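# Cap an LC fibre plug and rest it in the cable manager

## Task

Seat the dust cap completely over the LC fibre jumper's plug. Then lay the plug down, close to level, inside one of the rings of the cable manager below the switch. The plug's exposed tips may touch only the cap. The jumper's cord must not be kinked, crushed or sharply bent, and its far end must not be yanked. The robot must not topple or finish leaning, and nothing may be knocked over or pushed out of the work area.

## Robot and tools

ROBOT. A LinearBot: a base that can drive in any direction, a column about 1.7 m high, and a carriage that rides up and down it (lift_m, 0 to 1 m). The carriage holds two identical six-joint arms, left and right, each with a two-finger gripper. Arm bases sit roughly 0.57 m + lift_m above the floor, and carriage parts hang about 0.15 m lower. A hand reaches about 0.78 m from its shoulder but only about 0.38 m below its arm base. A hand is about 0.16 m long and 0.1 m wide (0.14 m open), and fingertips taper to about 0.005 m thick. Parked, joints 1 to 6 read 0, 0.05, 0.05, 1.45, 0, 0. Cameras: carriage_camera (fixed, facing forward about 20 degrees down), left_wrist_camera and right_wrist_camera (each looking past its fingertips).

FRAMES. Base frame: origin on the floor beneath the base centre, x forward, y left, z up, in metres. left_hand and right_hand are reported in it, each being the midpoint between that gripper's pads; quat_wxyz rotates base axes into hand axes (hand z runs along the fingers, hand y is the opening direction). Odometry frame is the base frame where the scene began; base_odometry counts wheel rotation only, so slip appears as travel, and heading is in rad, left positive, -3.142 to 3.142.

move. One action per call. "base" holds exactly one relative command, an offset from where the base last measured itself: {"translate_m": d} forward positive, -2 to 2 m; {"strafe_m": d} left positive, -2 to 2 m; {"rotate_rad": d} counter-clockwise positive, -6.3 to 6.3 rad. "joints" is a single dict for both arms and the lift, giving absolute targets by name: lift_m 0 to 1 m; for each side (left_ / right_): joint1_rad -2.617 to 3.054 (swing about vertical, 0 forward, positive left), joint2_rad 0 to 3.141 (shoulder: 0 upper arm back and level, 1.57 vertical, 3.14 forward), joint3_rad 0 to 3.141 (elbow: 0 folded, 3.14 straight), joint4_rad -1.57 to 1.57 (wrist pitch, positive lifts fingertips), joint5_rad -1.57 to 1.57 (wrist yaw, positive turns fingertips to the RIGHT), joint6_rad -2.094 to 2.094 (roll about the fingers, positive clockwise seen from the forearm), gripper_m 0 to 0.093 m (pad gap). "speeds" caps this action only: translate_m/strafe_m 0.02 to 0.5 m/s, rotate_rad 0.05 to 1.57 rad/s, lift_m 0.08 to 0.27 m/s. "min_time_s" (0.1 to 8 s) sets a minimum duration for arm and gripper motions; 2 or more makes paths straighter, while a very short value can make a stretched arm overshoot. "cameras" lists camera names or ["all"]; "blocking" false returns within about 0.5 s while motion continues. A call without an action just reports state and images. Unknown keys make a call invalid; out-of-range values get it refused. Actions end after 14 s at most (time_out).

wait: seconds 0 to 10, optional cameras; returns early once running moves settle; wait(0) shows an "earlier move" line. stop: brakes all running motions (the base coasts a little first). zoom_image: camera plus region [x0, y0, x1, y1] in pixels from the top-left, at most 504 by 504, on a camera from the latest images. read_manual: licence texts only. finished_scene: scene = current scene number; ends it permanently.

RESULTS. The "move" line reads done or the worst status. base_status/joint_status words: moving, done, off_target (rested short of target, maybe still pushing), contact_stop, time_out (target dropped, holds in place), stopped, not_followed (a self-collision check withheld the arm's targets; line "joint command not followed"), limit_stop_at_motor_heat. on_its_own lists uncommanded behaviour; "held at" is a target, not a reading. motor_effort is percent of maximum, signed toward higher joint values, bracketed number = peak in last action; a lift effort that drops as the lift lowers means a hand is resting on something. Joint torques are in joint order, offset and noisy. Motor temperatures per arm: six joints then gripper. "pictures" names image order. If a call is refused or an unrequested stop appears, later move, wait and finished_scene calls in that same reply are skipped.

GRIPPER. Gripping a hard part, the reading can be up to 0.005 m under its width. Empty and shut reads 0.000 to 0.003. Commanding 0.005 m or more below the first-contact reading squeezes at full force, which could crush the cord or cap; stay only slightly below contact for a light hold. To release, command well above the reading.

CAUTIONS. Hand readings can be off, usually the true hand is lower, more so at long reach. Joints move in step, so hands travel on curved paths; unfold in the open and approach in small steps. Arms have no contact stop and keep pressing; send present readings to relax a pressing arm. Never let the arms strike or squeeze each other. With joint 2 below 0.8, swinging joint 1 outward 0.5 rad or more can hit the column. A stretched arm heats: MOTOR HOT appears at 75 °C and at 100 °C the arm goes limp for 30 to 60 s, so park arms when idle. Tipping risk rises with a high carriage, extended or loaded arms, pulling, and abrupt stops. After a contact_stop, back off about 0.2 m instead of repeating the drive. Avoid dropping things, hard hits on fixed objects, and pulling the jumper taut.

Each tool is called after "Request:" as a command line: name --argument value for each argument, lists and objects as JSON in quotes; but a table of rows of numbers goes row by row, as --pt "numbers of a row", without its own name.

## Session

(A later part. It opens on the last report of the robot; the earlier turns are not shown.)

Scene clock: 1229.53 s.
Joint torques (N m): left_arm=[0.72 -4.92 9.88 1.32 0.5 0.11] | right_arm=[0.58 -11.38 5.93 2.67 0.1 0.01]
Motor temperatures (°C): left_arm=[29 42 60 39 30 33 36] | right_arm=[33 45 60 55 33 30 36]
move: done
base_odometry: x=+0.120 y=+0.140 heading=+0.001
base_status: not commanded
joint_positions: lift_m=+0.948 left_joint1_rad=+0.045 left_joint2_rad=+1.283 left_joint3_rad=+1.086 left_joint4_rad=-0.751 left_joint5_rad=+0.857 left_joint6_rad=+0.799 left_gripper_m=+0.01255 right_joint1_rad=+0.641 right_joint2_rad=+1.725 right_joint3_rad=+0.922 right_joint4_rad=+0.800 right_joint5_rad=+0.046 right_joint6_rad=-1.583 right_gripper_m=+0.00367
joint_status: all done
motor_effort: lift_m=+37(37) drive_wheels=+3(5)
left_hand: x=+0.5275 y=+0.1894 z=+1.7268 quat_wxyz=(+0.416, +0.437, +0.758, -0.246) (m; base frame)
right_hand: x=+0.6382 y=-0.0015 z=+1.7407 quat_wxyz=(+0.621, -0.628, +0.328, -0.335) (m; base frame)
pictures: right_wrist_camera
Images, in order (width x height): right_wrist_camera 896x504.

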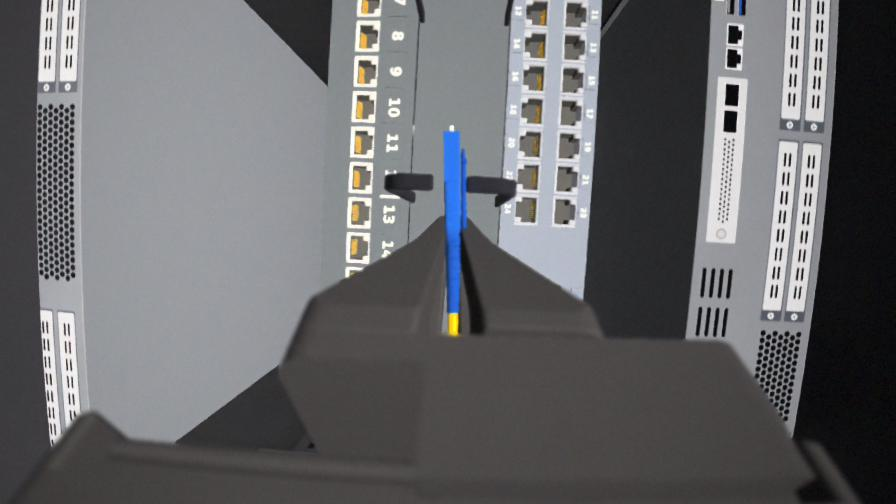

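Request:
move --joints '{"lift_m": 0.9455}' --speeds '{"lift_m": 0.08}'

Request:
move --joints '{"right_joint1_rad": 0.683, "right_joint2_rad": 1.62, "right_joint3_rad": 0.803, "right_joint4_rad": 0.833, "right_joint5_rad": 0.074}' --min_time_s 2 --cameras '["right_wrist_camera", "carriage_camera"]'

Request:
zoom_image --camera "right_wrist_camera" --region '[380, 80, 560, 270]'

Request:
zoom_image --camera "carriage_camera" --region '[380, 180, 620, 380]'

Scene clock: 1239.00 s.
Joint torques (N m): left_arm=[0.72 -4.92 9.91 1.35 0.49 0.11] | right_arm=[0.58 -11.11 6.08 2.64 0.09 0.01]
Motor temperatures (°C): left_arm=[29 42 60 39 30 33 36] | right_arm=[32 47 59 54 33 30 36]
move: done
base_odometry: x=+0.120 y=+0.140 heading=+0.001
base_status: not commanded
joint_positions: lift_m=+0.946 left_joint1_rad=+0.045 left_joint2_rad=+1.283 left_joint3_rad=+1.086 left_joint4_rad=-0.753 left_joint5_rad=+0.857 left_joint6_rad=+0.799 left_gripper_m=+0.01255 right_joint1_rad=+0.641 right_joint2_rad=+1.723 right_joint3_rad=+0.920 right_joint4_rad=+0.803 right_joint5_rad=+0.047 right_joint6_rad=-1.583 right_gripper_m=+0.00367
joint_status: all done
motor_effort: lift_m=+33(34) drive_wheels=+4(5)
left_hand: x=+0.5272 y=+0.1894 z=+1.7244 quat_wxyz=(+0.416, +0.437, +0.759, -0.247) (m; base frame)
right_hand: x=+0.6379 y=-0.0019 z=+1.7396 quat_wxyz=(+0.622, -0.626, +0.328, -0.336) (m; base frame)
pictures: none

Scene clock: 1241.30 s.
Joint torques (N m): left_arm=[0.68 -4.92 9.94 1.34 0.5 0.11] | right_arm=[0.58 -10.32 5.87 2.67 0.1 0.01]
Motor temperatures (°C): left_arm=[29 42 60 39 30 33 36] | right_arm=[32 47 59 54 33 30 36]
move: done
base_odometry: x=+0.120 y=+0.140 heading=+0.001
base_status: not commanded
joint_positions: lift_m=+0.946 left_joint1_rad=+0.045 left_joint2_rad=+1.283 left_joint3_rad=+1.086 left_joint4_rad=-0.753 left_joint5_rad=+0.857 left_joint6_rad=+0.799 left_gripper_m=+0.01255 right_joint1_rad=+0.677 right_joint2_rad=+1.643 right_joint3_rad=+0.817 right_joint4_rad=+0.831 right_joint5_rad=+0.064 right_joint6_rad=-1.583 right_gripper_m=+0.00367
joint_status: all done
motor_effort: lift_m=+34(34) drive_wheels=-2(5)
left_hand: x=+0.5272 y=+0.1894 z=+1.7244 quat_wxyz=(+0.416, +0.437, +0.759, -0.247) (m; base frame)
right_hand: x=+0.6097 y=-0.0045 z=+1.7385 quat_wxyz=(+0.627, -0.628, +0.321, -0.331) (m; base frame)
pictures: carriage_camera, right_wrist_camera
Images, in order (width x height): carriage_camera 896x504, right_wrist_camera 896x504.

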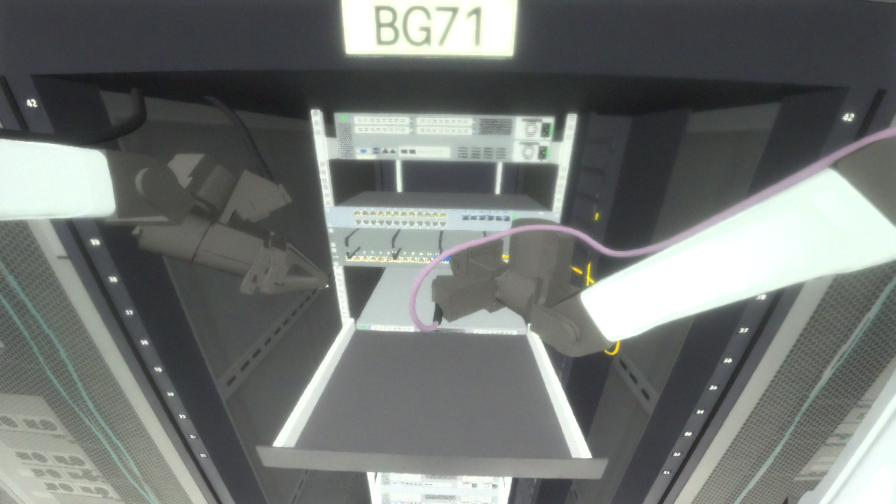

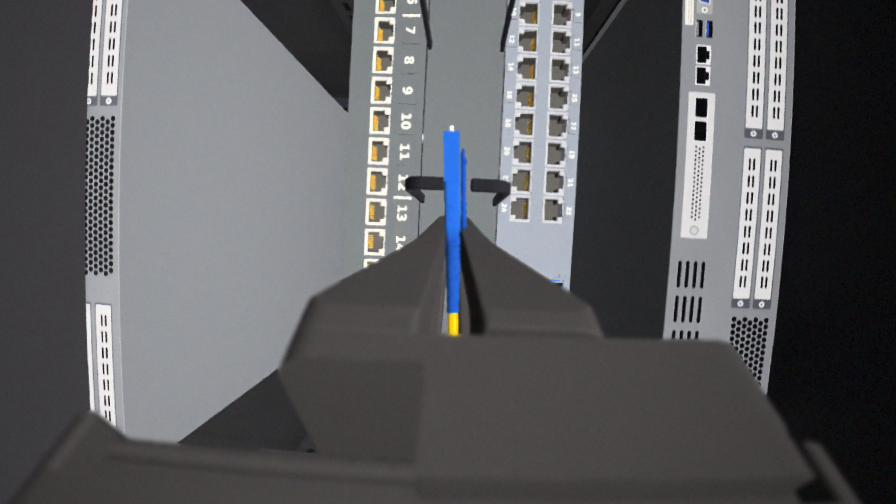

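Scaled by 2.653 from the camera's 896x504 image, which has a finer 1280x720 frame.

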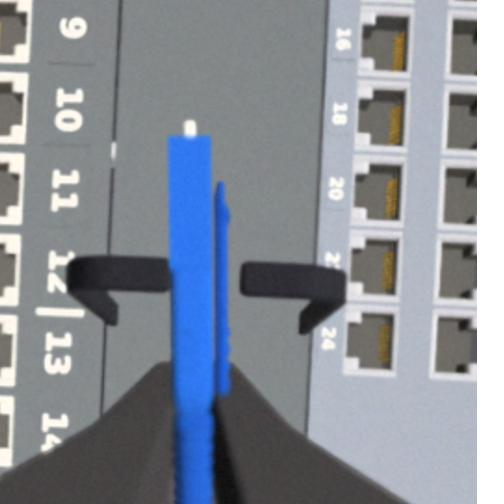

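Scaled by 2.100 from the camera's 896x504 image, which has a finer 1280x720 frame.

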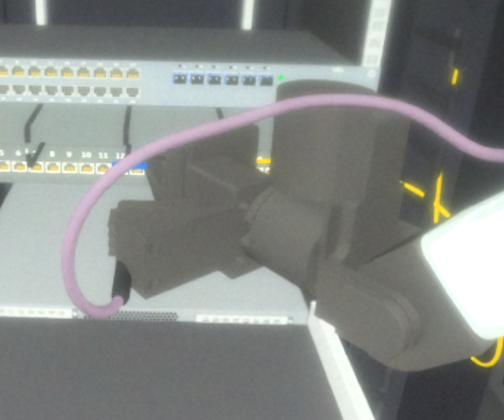

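Request:
move --joints '{"right_joint1_rad": 0.562, "right_joint5_rad": -0.262, "left_joint1_rad": -0.31, "left_joint2_rad": 1.61, "left_joint3_rad": 1.438, "left_joint4_rad": -0.611, "left_joint5_rad": 0.731, "left_joint6_rad": 0.6}' --min_time_s 2.5 --cameras '["all"]'

Request:
zoom_image --camera "right_wrist_camera" --region '[380, 20, 580, 230]'

Request:
zoom_image --camera "left_wrist_camera" --region '[340, 100, 580, 300]'

Scene clock: 1269.30 s.
Joint torques (N m): left_arm=[-0.57 -5.82 11.44 1.69 0.22 -0.09] | right_arm=[-0.65 -10.28 5.82 2.6 -0.13 0]
Motor temperatures (°C): left_arm=[29 42 61 39 30 33 36] | right_arm=[32 45 55 55 33 30 36]
move: done
base_odometry: x=+0.120 y=+0.140 heading=+0.001
base_status: not commanded
joint_positions: lift_m=+0.946 left_joint1_rad=-0.302 left_joint2_rad=+1.597 left_joint3_rad=+1.399 left_joint4_rad=-0.626 left_joint5_rad=+0.744 left_joint6_rad=+0.612 left_gripper_m=+0.01255 right_joint1_rad=+0.568 right_joint2_rad=+1.643 right_joint3_rad=+0.817 right_joint4_rad=+0.833 right_joint5_rad=-0.252 right_joint6_rad=-1.583 right_gripper_m=+0.00367
joint_status: all done
motor_effort: lift_m=+34(34) drive_wheels=-1(7)
left_hand: x=+0.5773 y=+0.0705 z=+1.7395 quat_wxyz=(+0.388, +0.502, +0.720, -0.282) (m; base frame)
right_hand: x=+0.6065 y=-0.0059 z=+1.7388 quat_wxyz=(+0.658, -0.657, +0.254, -0.265) (m; base frame)
pictures: carriage_camera, left_wrist_camera, right_wrist_camera
Images, in order (width x height): carriage_camera 896x504, left_wrist_camera 896x504, right_wrist_camera 896x504.

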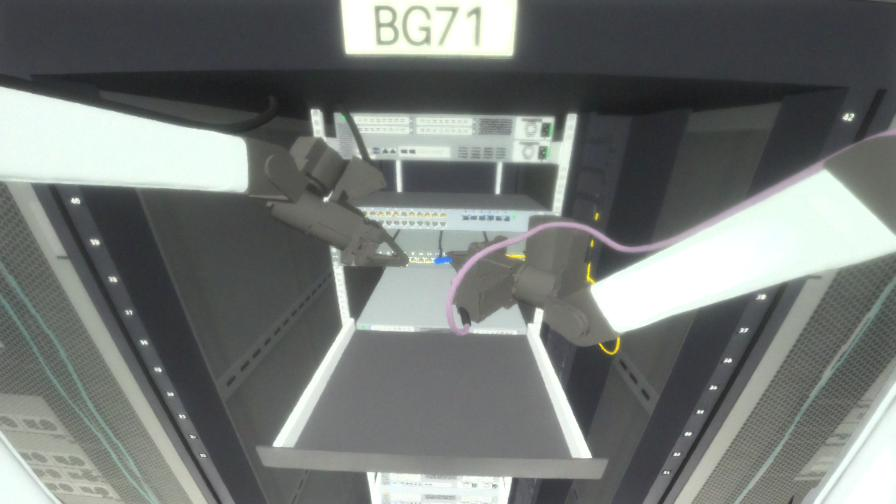

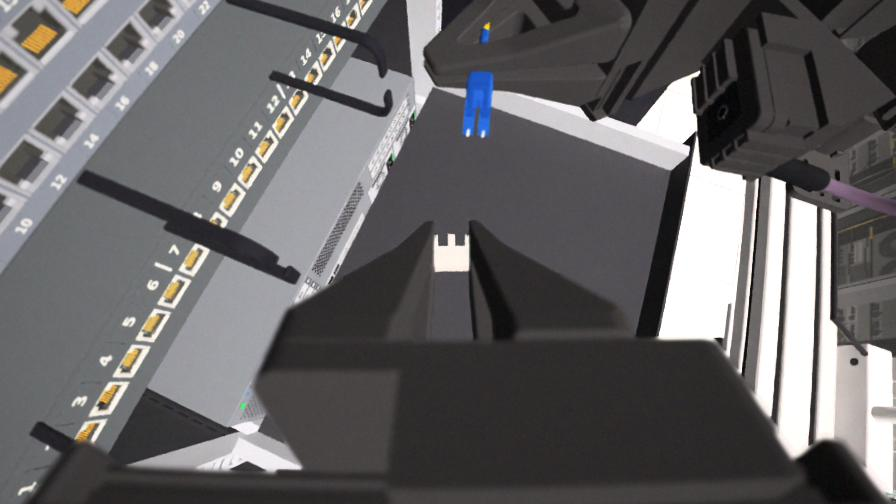

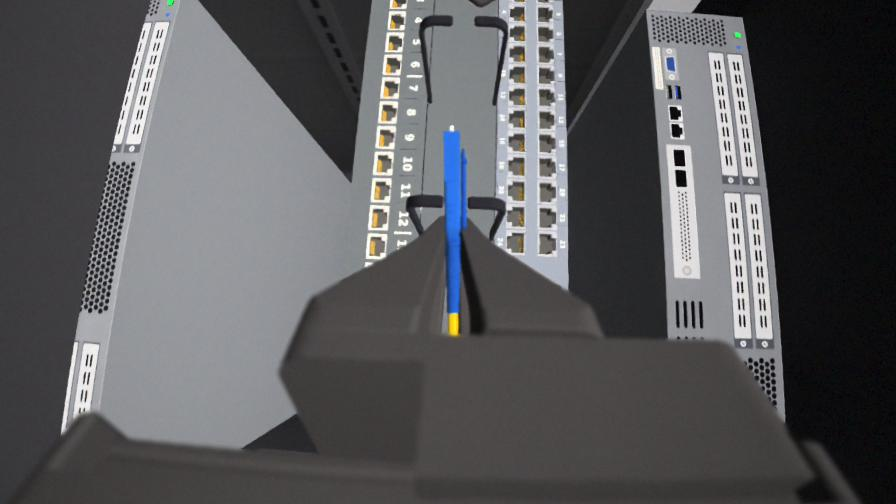

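Scaled by 2.400 from the camera's 896x504 image, which has a finer 1280x720 frame.

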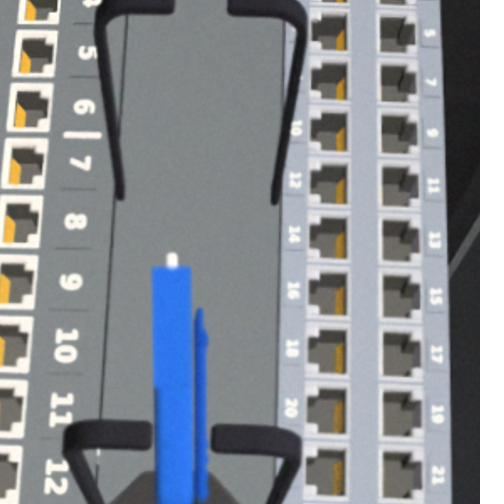

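Scaled by 2.100 from the camera's 896x504 image, which has a finer 1280x720 frame.

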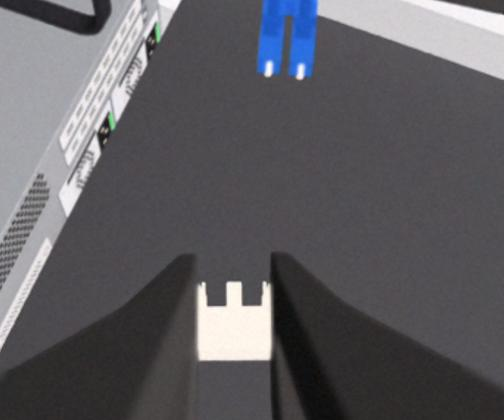

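Request:
move --joints '{"left_joint1_rad": -0.323, "left_joint2_rad": 1.69, "left_joint3_rad": 1.539, "left_joint4_rad": -0.717, "left_joint5_rad": 0.829, "left_joint6_rad": 0.741}' --min_time_s 2 --cameras '["left_wrist_camera", "right_wrist_camera"]'

Request:
zoom_image --camera "right_wrist_camera" --region '[360, 0, 560, 210]'

Request:
zoom_image --camera "left_wrist_camera" --region '[380, 100, 560, 290]'

Scene clock: 1318.10 s.
Joint torques (N m): left_arm=[-0.61 -6.28 11.29 1.35 0.53 0.12] | right_arm=[-0.65 -10.28 5.81 2.59 -0.11 0.01]
Motor temperatures (°C): left_arm=[29 43 67 39 30 33 36] | right_arm=[32 45 53 57 32 30 36]
move: done
base_odometry: x=+0.120 y=+0.140 heading=+0.001
base_status: not commanded
joint_positions: lift_m=+0.946 left_joint1_rad=-0.315 left_joint2_rad=+1.676 left_joint3_rad=+1.500 left_joint4_rad=-0.709 left_joint5_rad=+0.815 left_joint6_rad=+0.729 left_gripper_m=+0.01255 right_joint1_rad=+0.568 right_joint2_rad=+1.643 right_joint3_rad=+0.817 right_joint4_rad=+0.833 right_joint5_rad=-0.253 right_joint6_rad=-1.583 right_gripper_m=+0.00367
joint_status: all done
motor_effort: lift_m=+33(34) drive_wheels=+2(7)
left_hand: x=+0.5773 y=+0.0558 z=+1.7424 quat_wxyz=(+0.379, +0.547, +0.683, -0.302) (m; base frame)
right_hand: x=+0.6064 y=-0.0057 z=+1.7388 quat_wxyz=(+0.658, -0.657, +0.253, -0.265) (m; base frame)
pictures: left_wrist_camera, right_wrist_camera
Images, in order (width x height): left_wrist_camera 896x504, right_wrist_camera 896x504.

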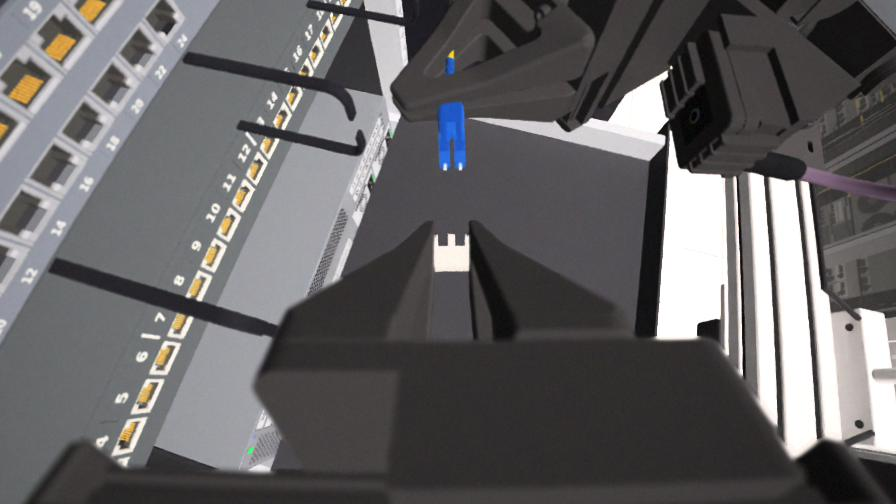

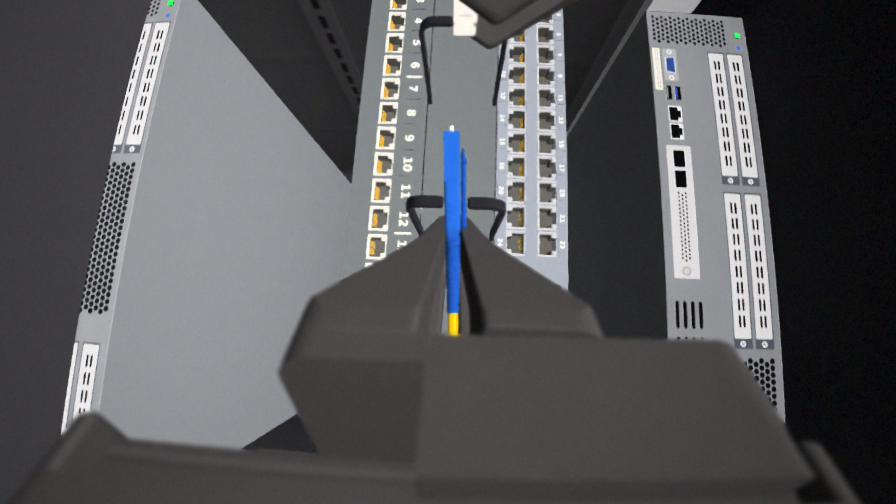

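Scaled by 2.400 from the camera's 896x504 image, which has a finer 1280x720 frame.

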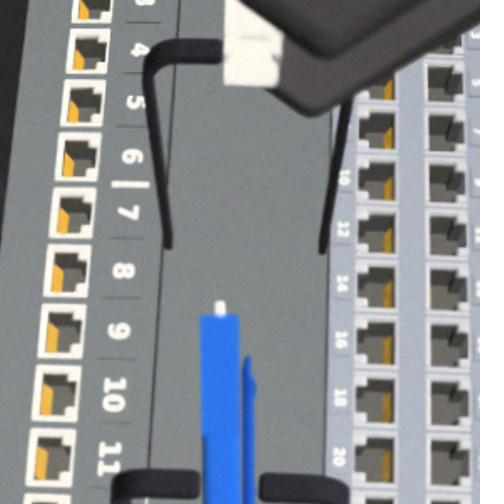

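Scaled by 2.653 from the camera's 896x504 image, which has a finer 1280x720 frame.

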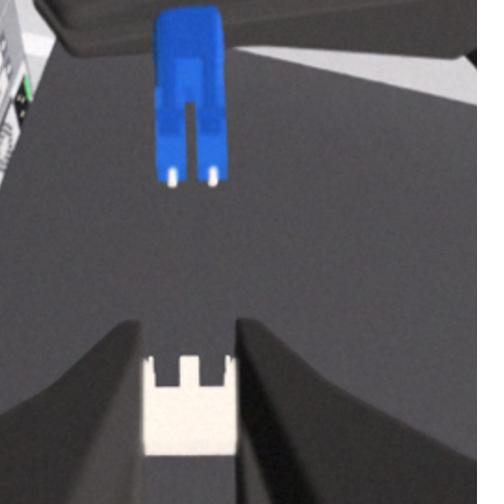

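Request:
move --joints '{"left_joint1_rad": -0.368, "left_joint2_rad": 1.719, "left_joint3_rad": 1.549, "left_joint4_rad": -0.642, "left_joint5_rad": 0.776, "left_joint6_rad": 0.666}' --min_time_s 2 --cameras '["left_wrist_camera", "right_wrist_camera"]'

Request:
zoom_image --camera "right_wrist_camera" --region '[390, 0, 520, 150]'

Request:
zoom_image --camera "left_wrist_camera" --region '[390, 140, 520, 290]'

Scene clock: 1360.47 s.
Joint torques (N m): left_arm=[-0.61 -6.6 11.44 1.64 0.25 -0.09] | right_arm=[-0.66 -10.25 5.82 2.6 -0.11 0]
Motor temperatures (°C): left_arm=[29 44 68 39 30 33 36] | right_arm=[32 45 52 57 32 30 36]
move: done
base_odometry: x=+0.120 y=+0.140 heading=+0.001
base_status: not commanded
joint_positions: lift_m=+0.946 left_joint1_rad=-0.360 left_joint2_rad=+1.704 left_joint3_rad=+1.509 left_joint4_rad=-0.657 left_joint5_rad=+0.789 left_joint6_rad=+0.678 left_gripper_m=+0.01255 right_joint1_rad=+0.568 right_joint2_rad=+1.643 right_joint3_rad=+0.817 right_joint4_rad=+0.833 right_joint5_rad=-0.253 right_joint6_rad=-1.583 right_gripper_m=+0.00367
joint_status: all done
motor_effort: lift_m=+33(34) drive_wheels=+2(7)
left_hand: x=+0.5803 y=+0.0376 z=+1.7382 quat_wxyz=(+0.377, +0.546, +0.684, -0.304) (m; base frame)
right_hand: x=+0.6064 y=-0.0057 z=+1.7388 quat_wxyz=(+0.658, -0.657, +0.253, -0.265) (m; base frame)
pictures: left_wrist_camera, right_wrist_camera
Images, in order (width x height): left_wrist_camera 896x504, right_wrist_camera 896x504.

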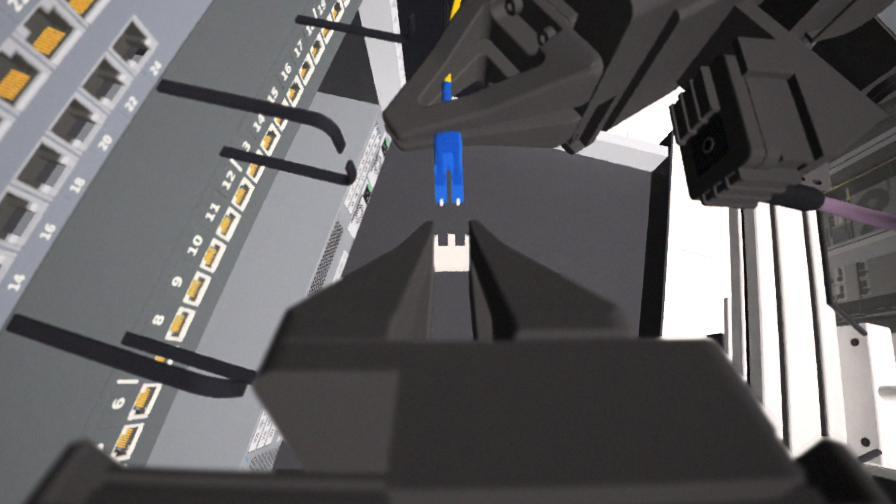

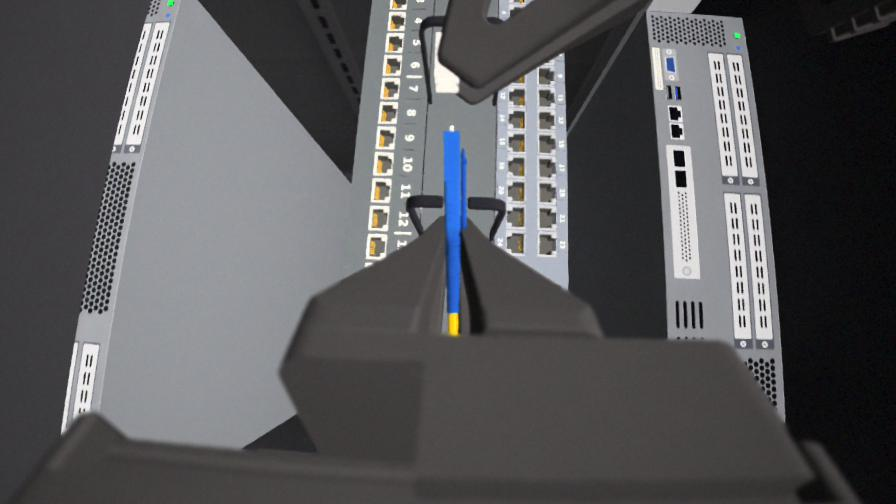

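Scaled by 3.360 from the camera's 896x504 image, which has a finer 1280x720 frame.

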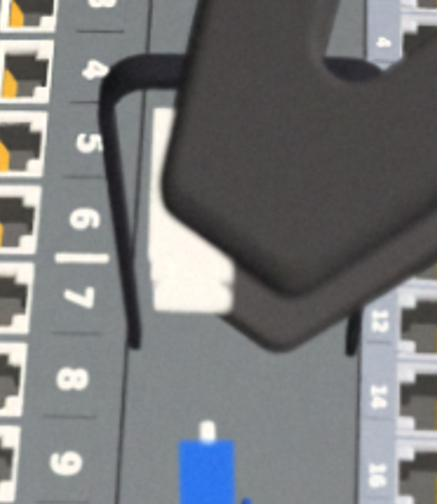

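Scaled by 3.360 from the camera's 896x504 image, which has a finer 1280x720 frame.

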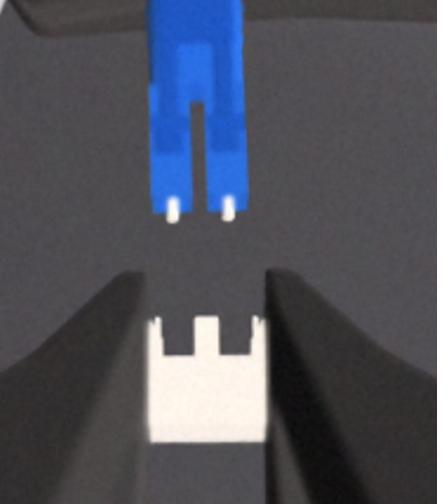

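Request:
move --joints '{"left_joint1_rad": -0.386, "left_joint4_rad": -0.61, "left_joint5_rad": 0.747, "left_joint6_rad": 0.625}' --min_time_s 1.5 --cameras '["left_wrist_camera", "right_wrist_camera"]'

Request:
zoom_image --camera "right_wrist_camera" --region '[410, 40, 500, 150]'

Request:
zoom_image --camera "left_wrist_camera" --region '[400, 170, 510, 290]'

Scene clock: 1398.20 s.
Joint torques (N m): left_arm=[-0.61 -6.63 11.49 1.7 0.23 -0.09] | right_arm=[-0.64 -10.29 5.81 2.59 -0.11 0.01]
Motor temperatures (°C): left_arm=[29 44 65 41 29 33 36] | right_arm=[32 46 51 57 32 30 36]
move: done
base_odometry: x=+0.120 y=+0.140 heading=+0.001
base_status: not commanded
joint_positions: lift_m=+0.946 left_joint1_rad=-0.377 left_joint2_rad=+1.704 left_joint3_rad=+1.509 left_joint4_rad=-0.625 left_joint5_rad=+0.760 left_joint6_rad=+0.637 left_gripper_m=+0.01255 right_joint1_rad=+0.568 right_joint2_rad=+1.643 right_joint3_rad=+0.817 right_joint4_rad=+0.833 right_joint5_rad=-0.253 right_joint6_rad=-1.583 right_gripper_m=+0.00367
joint_status: all done
motor_effort: lift_m=+34(34) drive_wheels=-1(7)
left_hand: x=+0.5833 y=+0.0320 z=+1.7398 quat_wxyz=(+0.382, +0.538, +0.689, -0.298) (m; base frame)
right_hand: x=+0.6064 y=-0.0057 z=+1.7388 quat_wxyz=(+0.658, -0.657, +0.253, -0.265) (m; base frame)
pictures: left_wrist_camera, right_wrist_camera
Images, in order (width x height): left_wrist_camera 896x504, right_wrist_camera 896x504.

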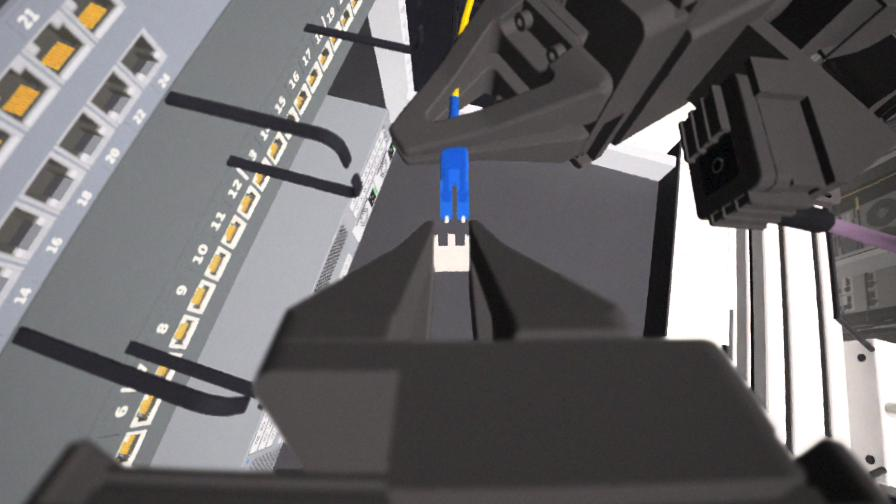

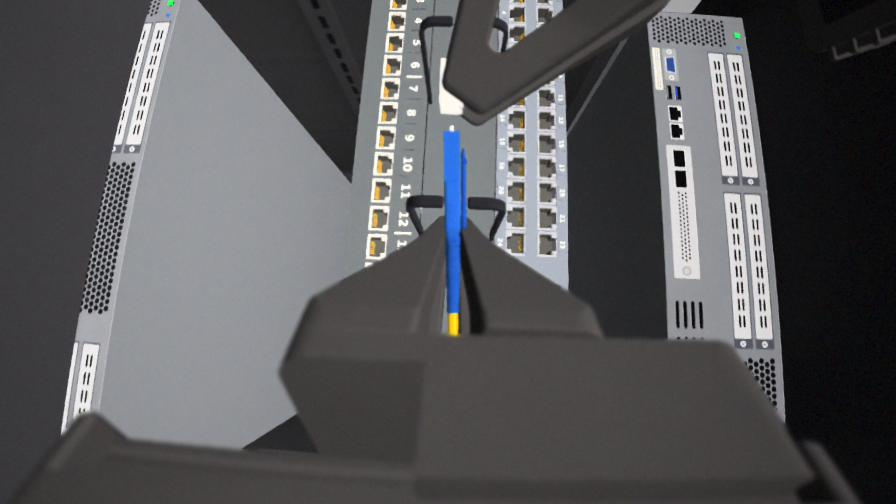

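Scaled by 4.582 from the camera's 896x504 image, which has a finer 1280x720 frame.

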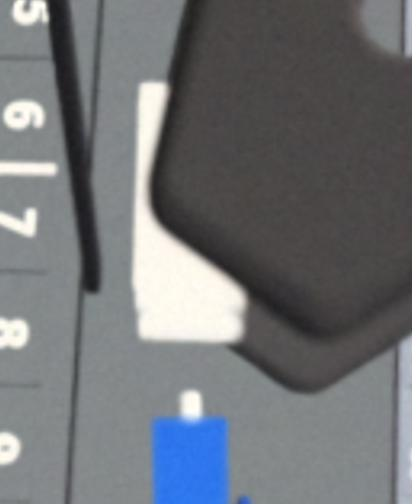

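Scaled by 4.200 from the camera's 896x504 image, which has a finer 1280x720 frame.

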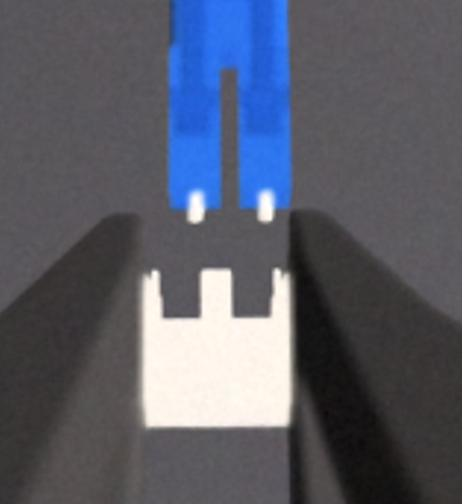

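Request:
move --joints '{"left_joint1_rad": -0.3925, "left_joint4_rad": -0.6055, "left_joint5_rad": 0.7425, "left_joint6_rad": 0.62}' --min_time_s 1.0 --cameras '["left_wrist_camera", "right_wrist_camera"]'

Request:
zoom_image --camera "right_wrist_camera" --region '[410, 40, 500, 150]'

Request:
zoom_image --camera "left_wrist_camera" --region '[400, 170, 510, 290]'

Scene clock: 1414.50 s.
Joint torques (N m): left_arm=[-0.59 -6.61 11.51 1.7 0.23 -0.09] | right_arm=[-0.64 -10.28 5.82 2.6 -0.11 0]
Motor temperatures (°C): left_arm=[29 44 65 40 29 33 36] | right_arm=[32 46 51 57 32 30 36]
move: done
base_odometry: x=+0.120 y=+0.140 heading=+0.001
base_status: not commanded
joint_positions: lift_m=+0.946 left_joint1_rad=-0.384 left_joint2_rad=+1.704 left_joint3_rad=+1.509 left_joint4_rad=-0.620 left_joint5_rad=+0.756 left_joint6_rad=+0.631 left_gripper_m=+0.01255 right_joint1_rad=+0.568 right_joint2_rad=+1.643 right_joint3_rad=+0.817 right_joint4_rad=+0.833 right_joint5_rad=-0.253 right_joint6_rad=-1.583 right_gripper_m=+0.00367
joint_status: all done
motor_effort: lift_m=+33(34) drive_wheels=+3(8)
left_hand: x=+0.5827 y=+0.0296 z=+1.7401 quat_wxyz=(+0.382, +0.539, +0.689, -0.298) (m; base frame)
right_hand: x=+0.6064 y=-0.0057 z=+1.7388 quat_wxyz=(+0.658, -0.657, +0.253, -0.265) (m; base frame)
pictures: left_wrist_camera, right_wrist_camera
Images, in order (width x height): left_wrist_camera 896x504, right_wrist_camera 896x504.

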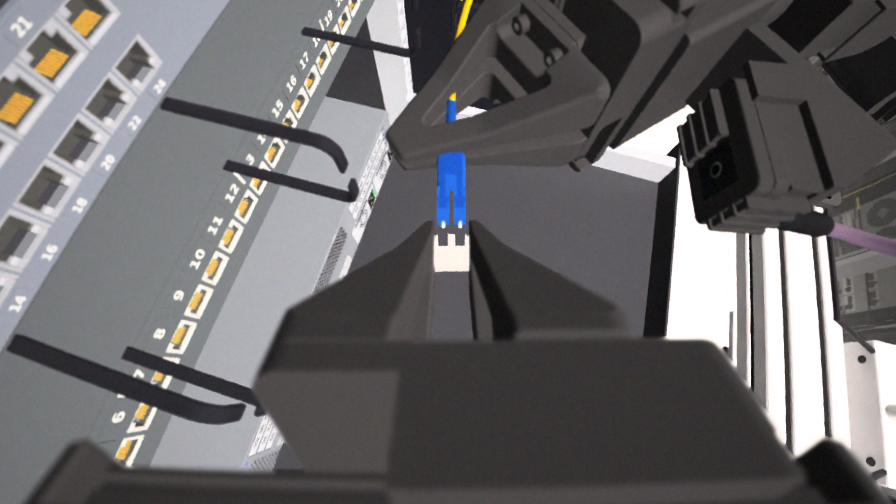

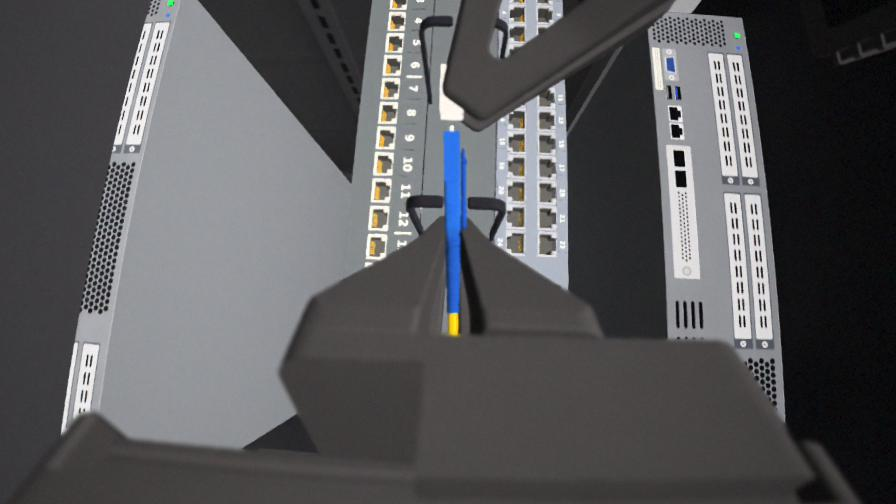

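Scaled by 4.582 from the camera's 896x504 image, which has a finer 1280x720 frame.

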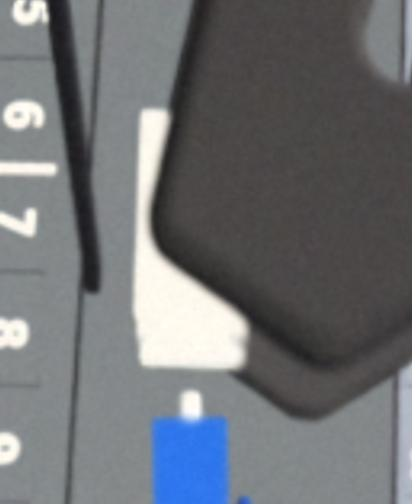

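Scaled by 4.200 from the camera's 896x504 image, which has a finer 1280x720 frame.

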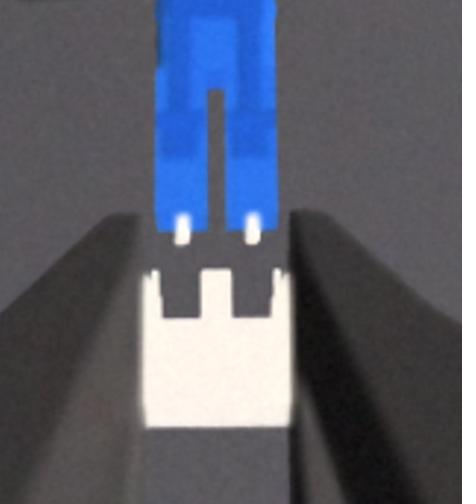

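Request:
move --joints '{"left_joint1_rad": -0.4015, "left_joint2_rad": 1.727, "left_joint3_rad": 1.5575, "left_joint4_rad": -0.6005, "left_joint5_rad": 0.7355, "left_joint6_rad": 0.61}' --min_time_s 1.0 --cameras '["left_wrist_camera", "right_wrist_camera"]'

Request:
zoom_image --camera "right_wrist_camera" --region '[410, 40, 500, 150]'

Request:
zoom_image --camera "left_wrist_camera" --region '[400, 170, 510, 290]'

Scene clock: 1435.60 s.
Joint torques (N m): left_arm=[-0.61 -6.69 11.43 1.7 0.24 -0.1] | right_arm=[-0.66 -10.28 5.82 2.6 -0.11 0.01]
Motor temperatures (°C): left_arm=[29 44 66 40 29 33 37] | right_arm=[32 46 51 57 32 30 36]
move: done
base_odometry: x=+0.120 y=+0.140 heading=+0.001
base_status: not commanded
joint_positions: lift_m=+0.946 left_joint1_rad=-0.394 left_joint2_rad=+1.712 left_joint3_rad=+1.518 left_joint4_rad=-0.616 left_joint5_rad=+0.748 left_joint6_rad=+0.621 left_gripper_m=+0.01255 right_joint1_rad=+0.568 right_joint2_rad=+1.643 right_joint3_rad=+0.817 right_joint4_rad=+0.833 right_joint5_rad=-0.253 right_joint6_rad=-1.583 right_gripper_m=+0.00367
joint_status: all done
motor_effort: lift_m=+33(34) drive_wheels=-1(6)
left_hand: x=+0.5837 y=+0.0257 z=+1.7402 quat_wxyz=(+0.382, +0.539, +0.689, -0.298) (m; base frame)
right_hand: x=+0.6064 y=-0.0057 z=+1.7388 quat_wxyz=(+0.658, -0.657, +0.253, -0.265) (m; base frame)
pictures: left_wrist_camera, right_wrist_camera
Images, in order (width x height): left_wrist_camera 896x504, right_wrist_camera 896x504.

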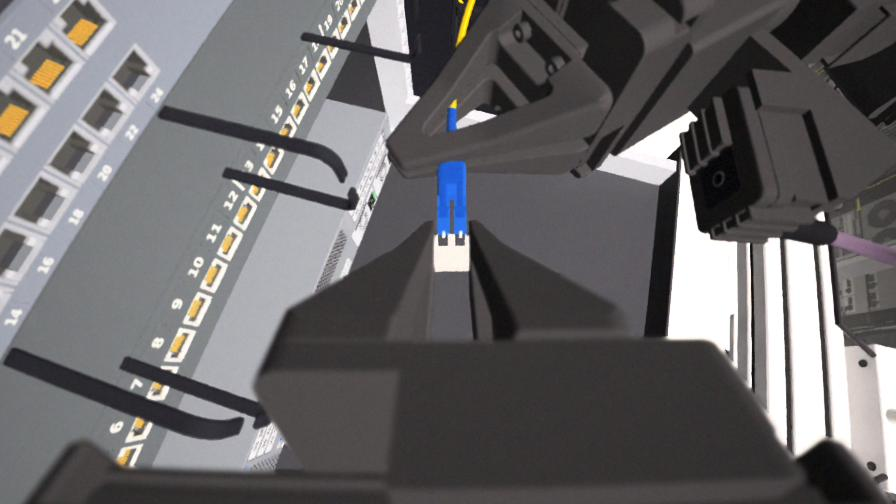

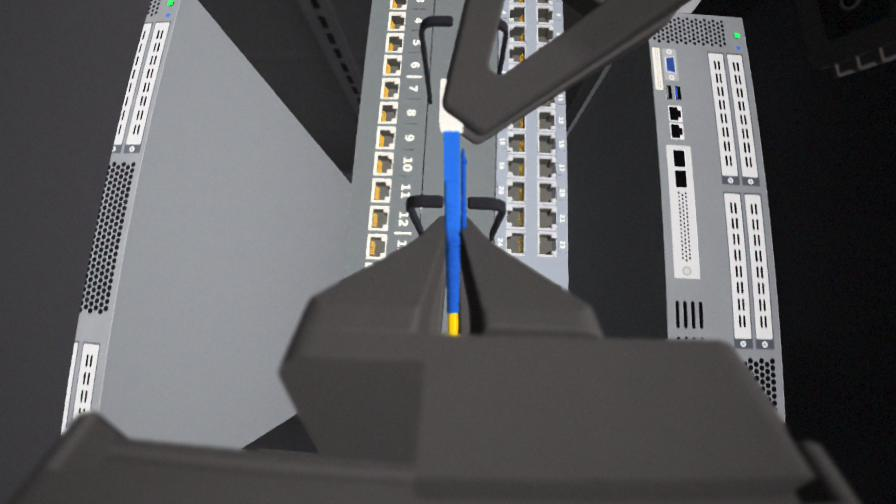

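Scaled by 4.582 from the camera's 896x504 image, which has a finer 1280x720 frame.

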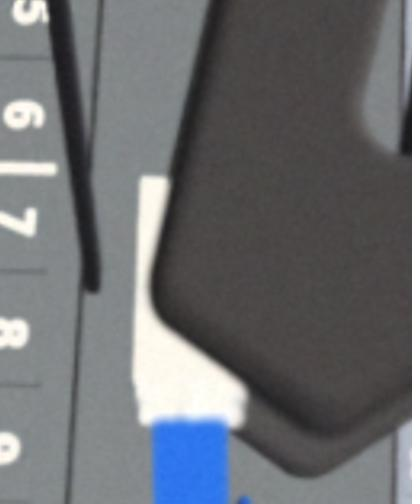

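Scaled by 4.200 from the camera's 896x504 image, which has a finer 1280x720 frame.

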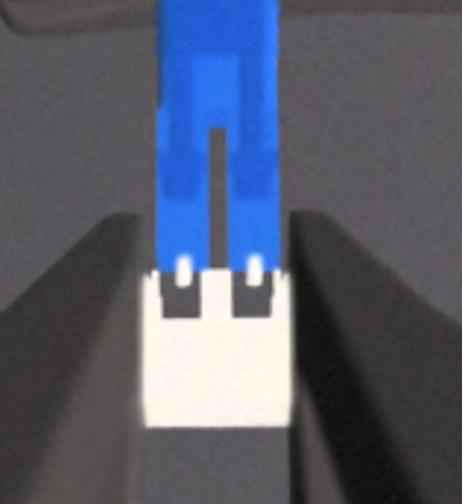

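Request:
move --joints '{"left_joint1_rad": -0.4105, "left_joint2_rad": 1.735, "left_joint3_rad": 1.566, "left_joint4_rad": -0.5955, "left_joint5_rad": 0.7285, "left_joint6_rad": 0.5995}' --min_time_s 1.0 --cameras '["left_wrist_camera", "right_wrist_camera"]'

Request:
zoom_image --camera "right_wrist_camera" --region '[410, 40, 500, 150]'

Request:
zoom_image --camera "left_wrist_camera" --region '[400, 170, 510, 290]'

Scene clock: 1442.47 s.
Joint torques (N m): left_arm=[-0.59 -6.71 11.47 1.72 0.23 -0.09] | right_arm=[-0.65 -10.25 5.81 2.59 -0.11 0]
Motor temperatures (°C): left_arm=[29 44 66 41 29 33 37] | right_arm=[32 46 50 57 32 30 36]
move: done
base_odometry: x=+0.120 y=+0.140 heading=+0.001
base_status: not commanded
joint_positions: lift_m=+0.946 left_joint1_rad=-0.402 left_joint2_rad=+1.720 left_joint3_rad=+1.526 left_joint4_rad=-0.611 left_joint5_rad=+0.742 left_joint6_rad=+0.611 left_gripper_m=+0.01255 right_joint1_rad=+0.568 right_joint2_rad=+1.643 right_joint3_rad=+0.817 right_joint4_rad=+0.833 right_joint5_rad=-0.253 right_joint6_rad=-1.583 right_gripper_m=+0.00367
joint_status: all done
motor_effort: lift_m=+34(34) drive_wheels=+5(6)
left_hand: x=+0.5846 y=+0.0220 z=+1.7402 quat_wxyz=(+0.382, +0.538, +0.690, -0.298) (m; base frame)
right_hand: x=+0.6064 y=-0.0057 z=+1.7388 quat_wxyz=(+0.658, -0.657, +0.253, -0.265) (m; base frame)
pictures: left_wrist_camera, right_wrist_camera
Images, in order (width x height): left_wrist_camera 896x504, right_wrist_camera 896x504.

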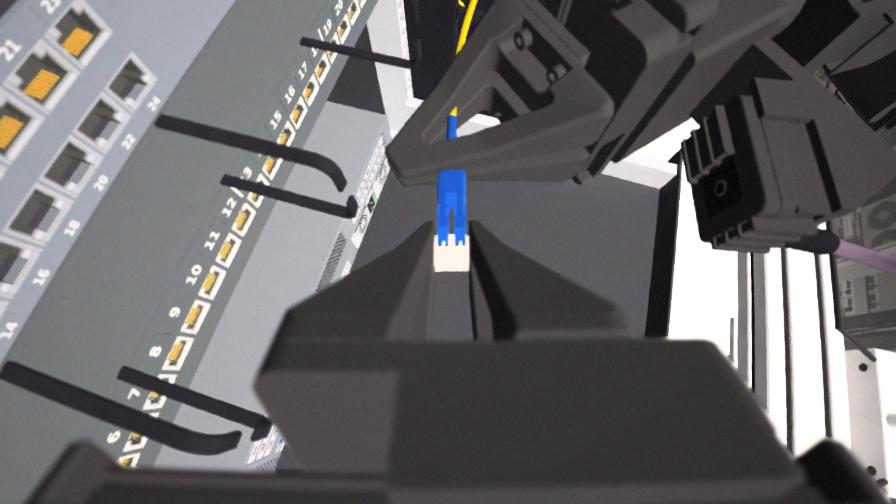

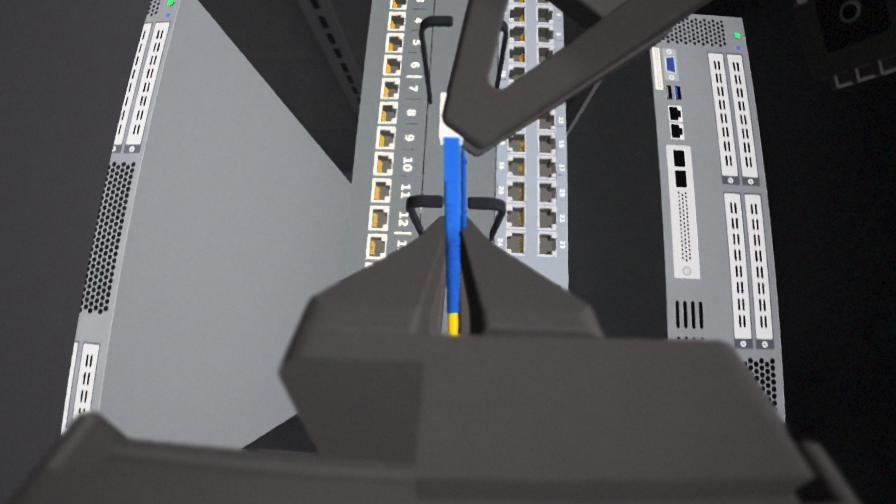

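Scaled by 4.582 from the camera's 896x504 image, which has a finer 1280x720 frame.

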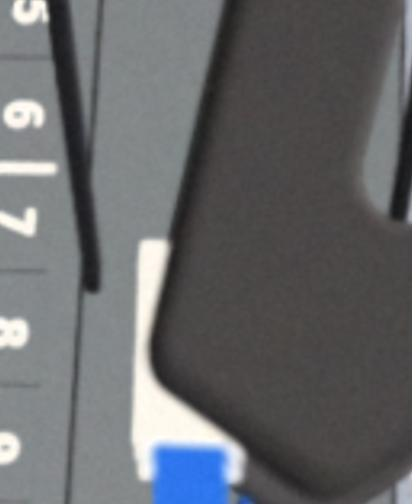

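Scaled by 4.200 from the camera's 896x504 image, which has a finer 1280x720 frame.

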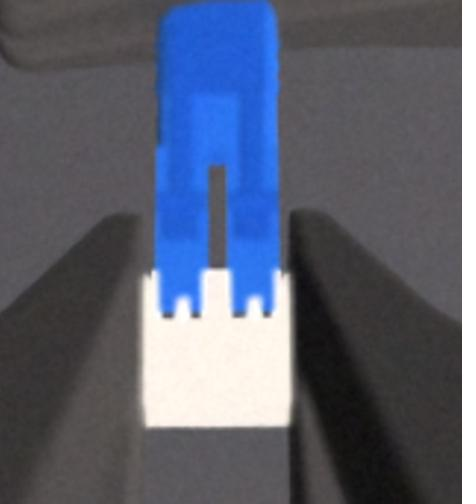

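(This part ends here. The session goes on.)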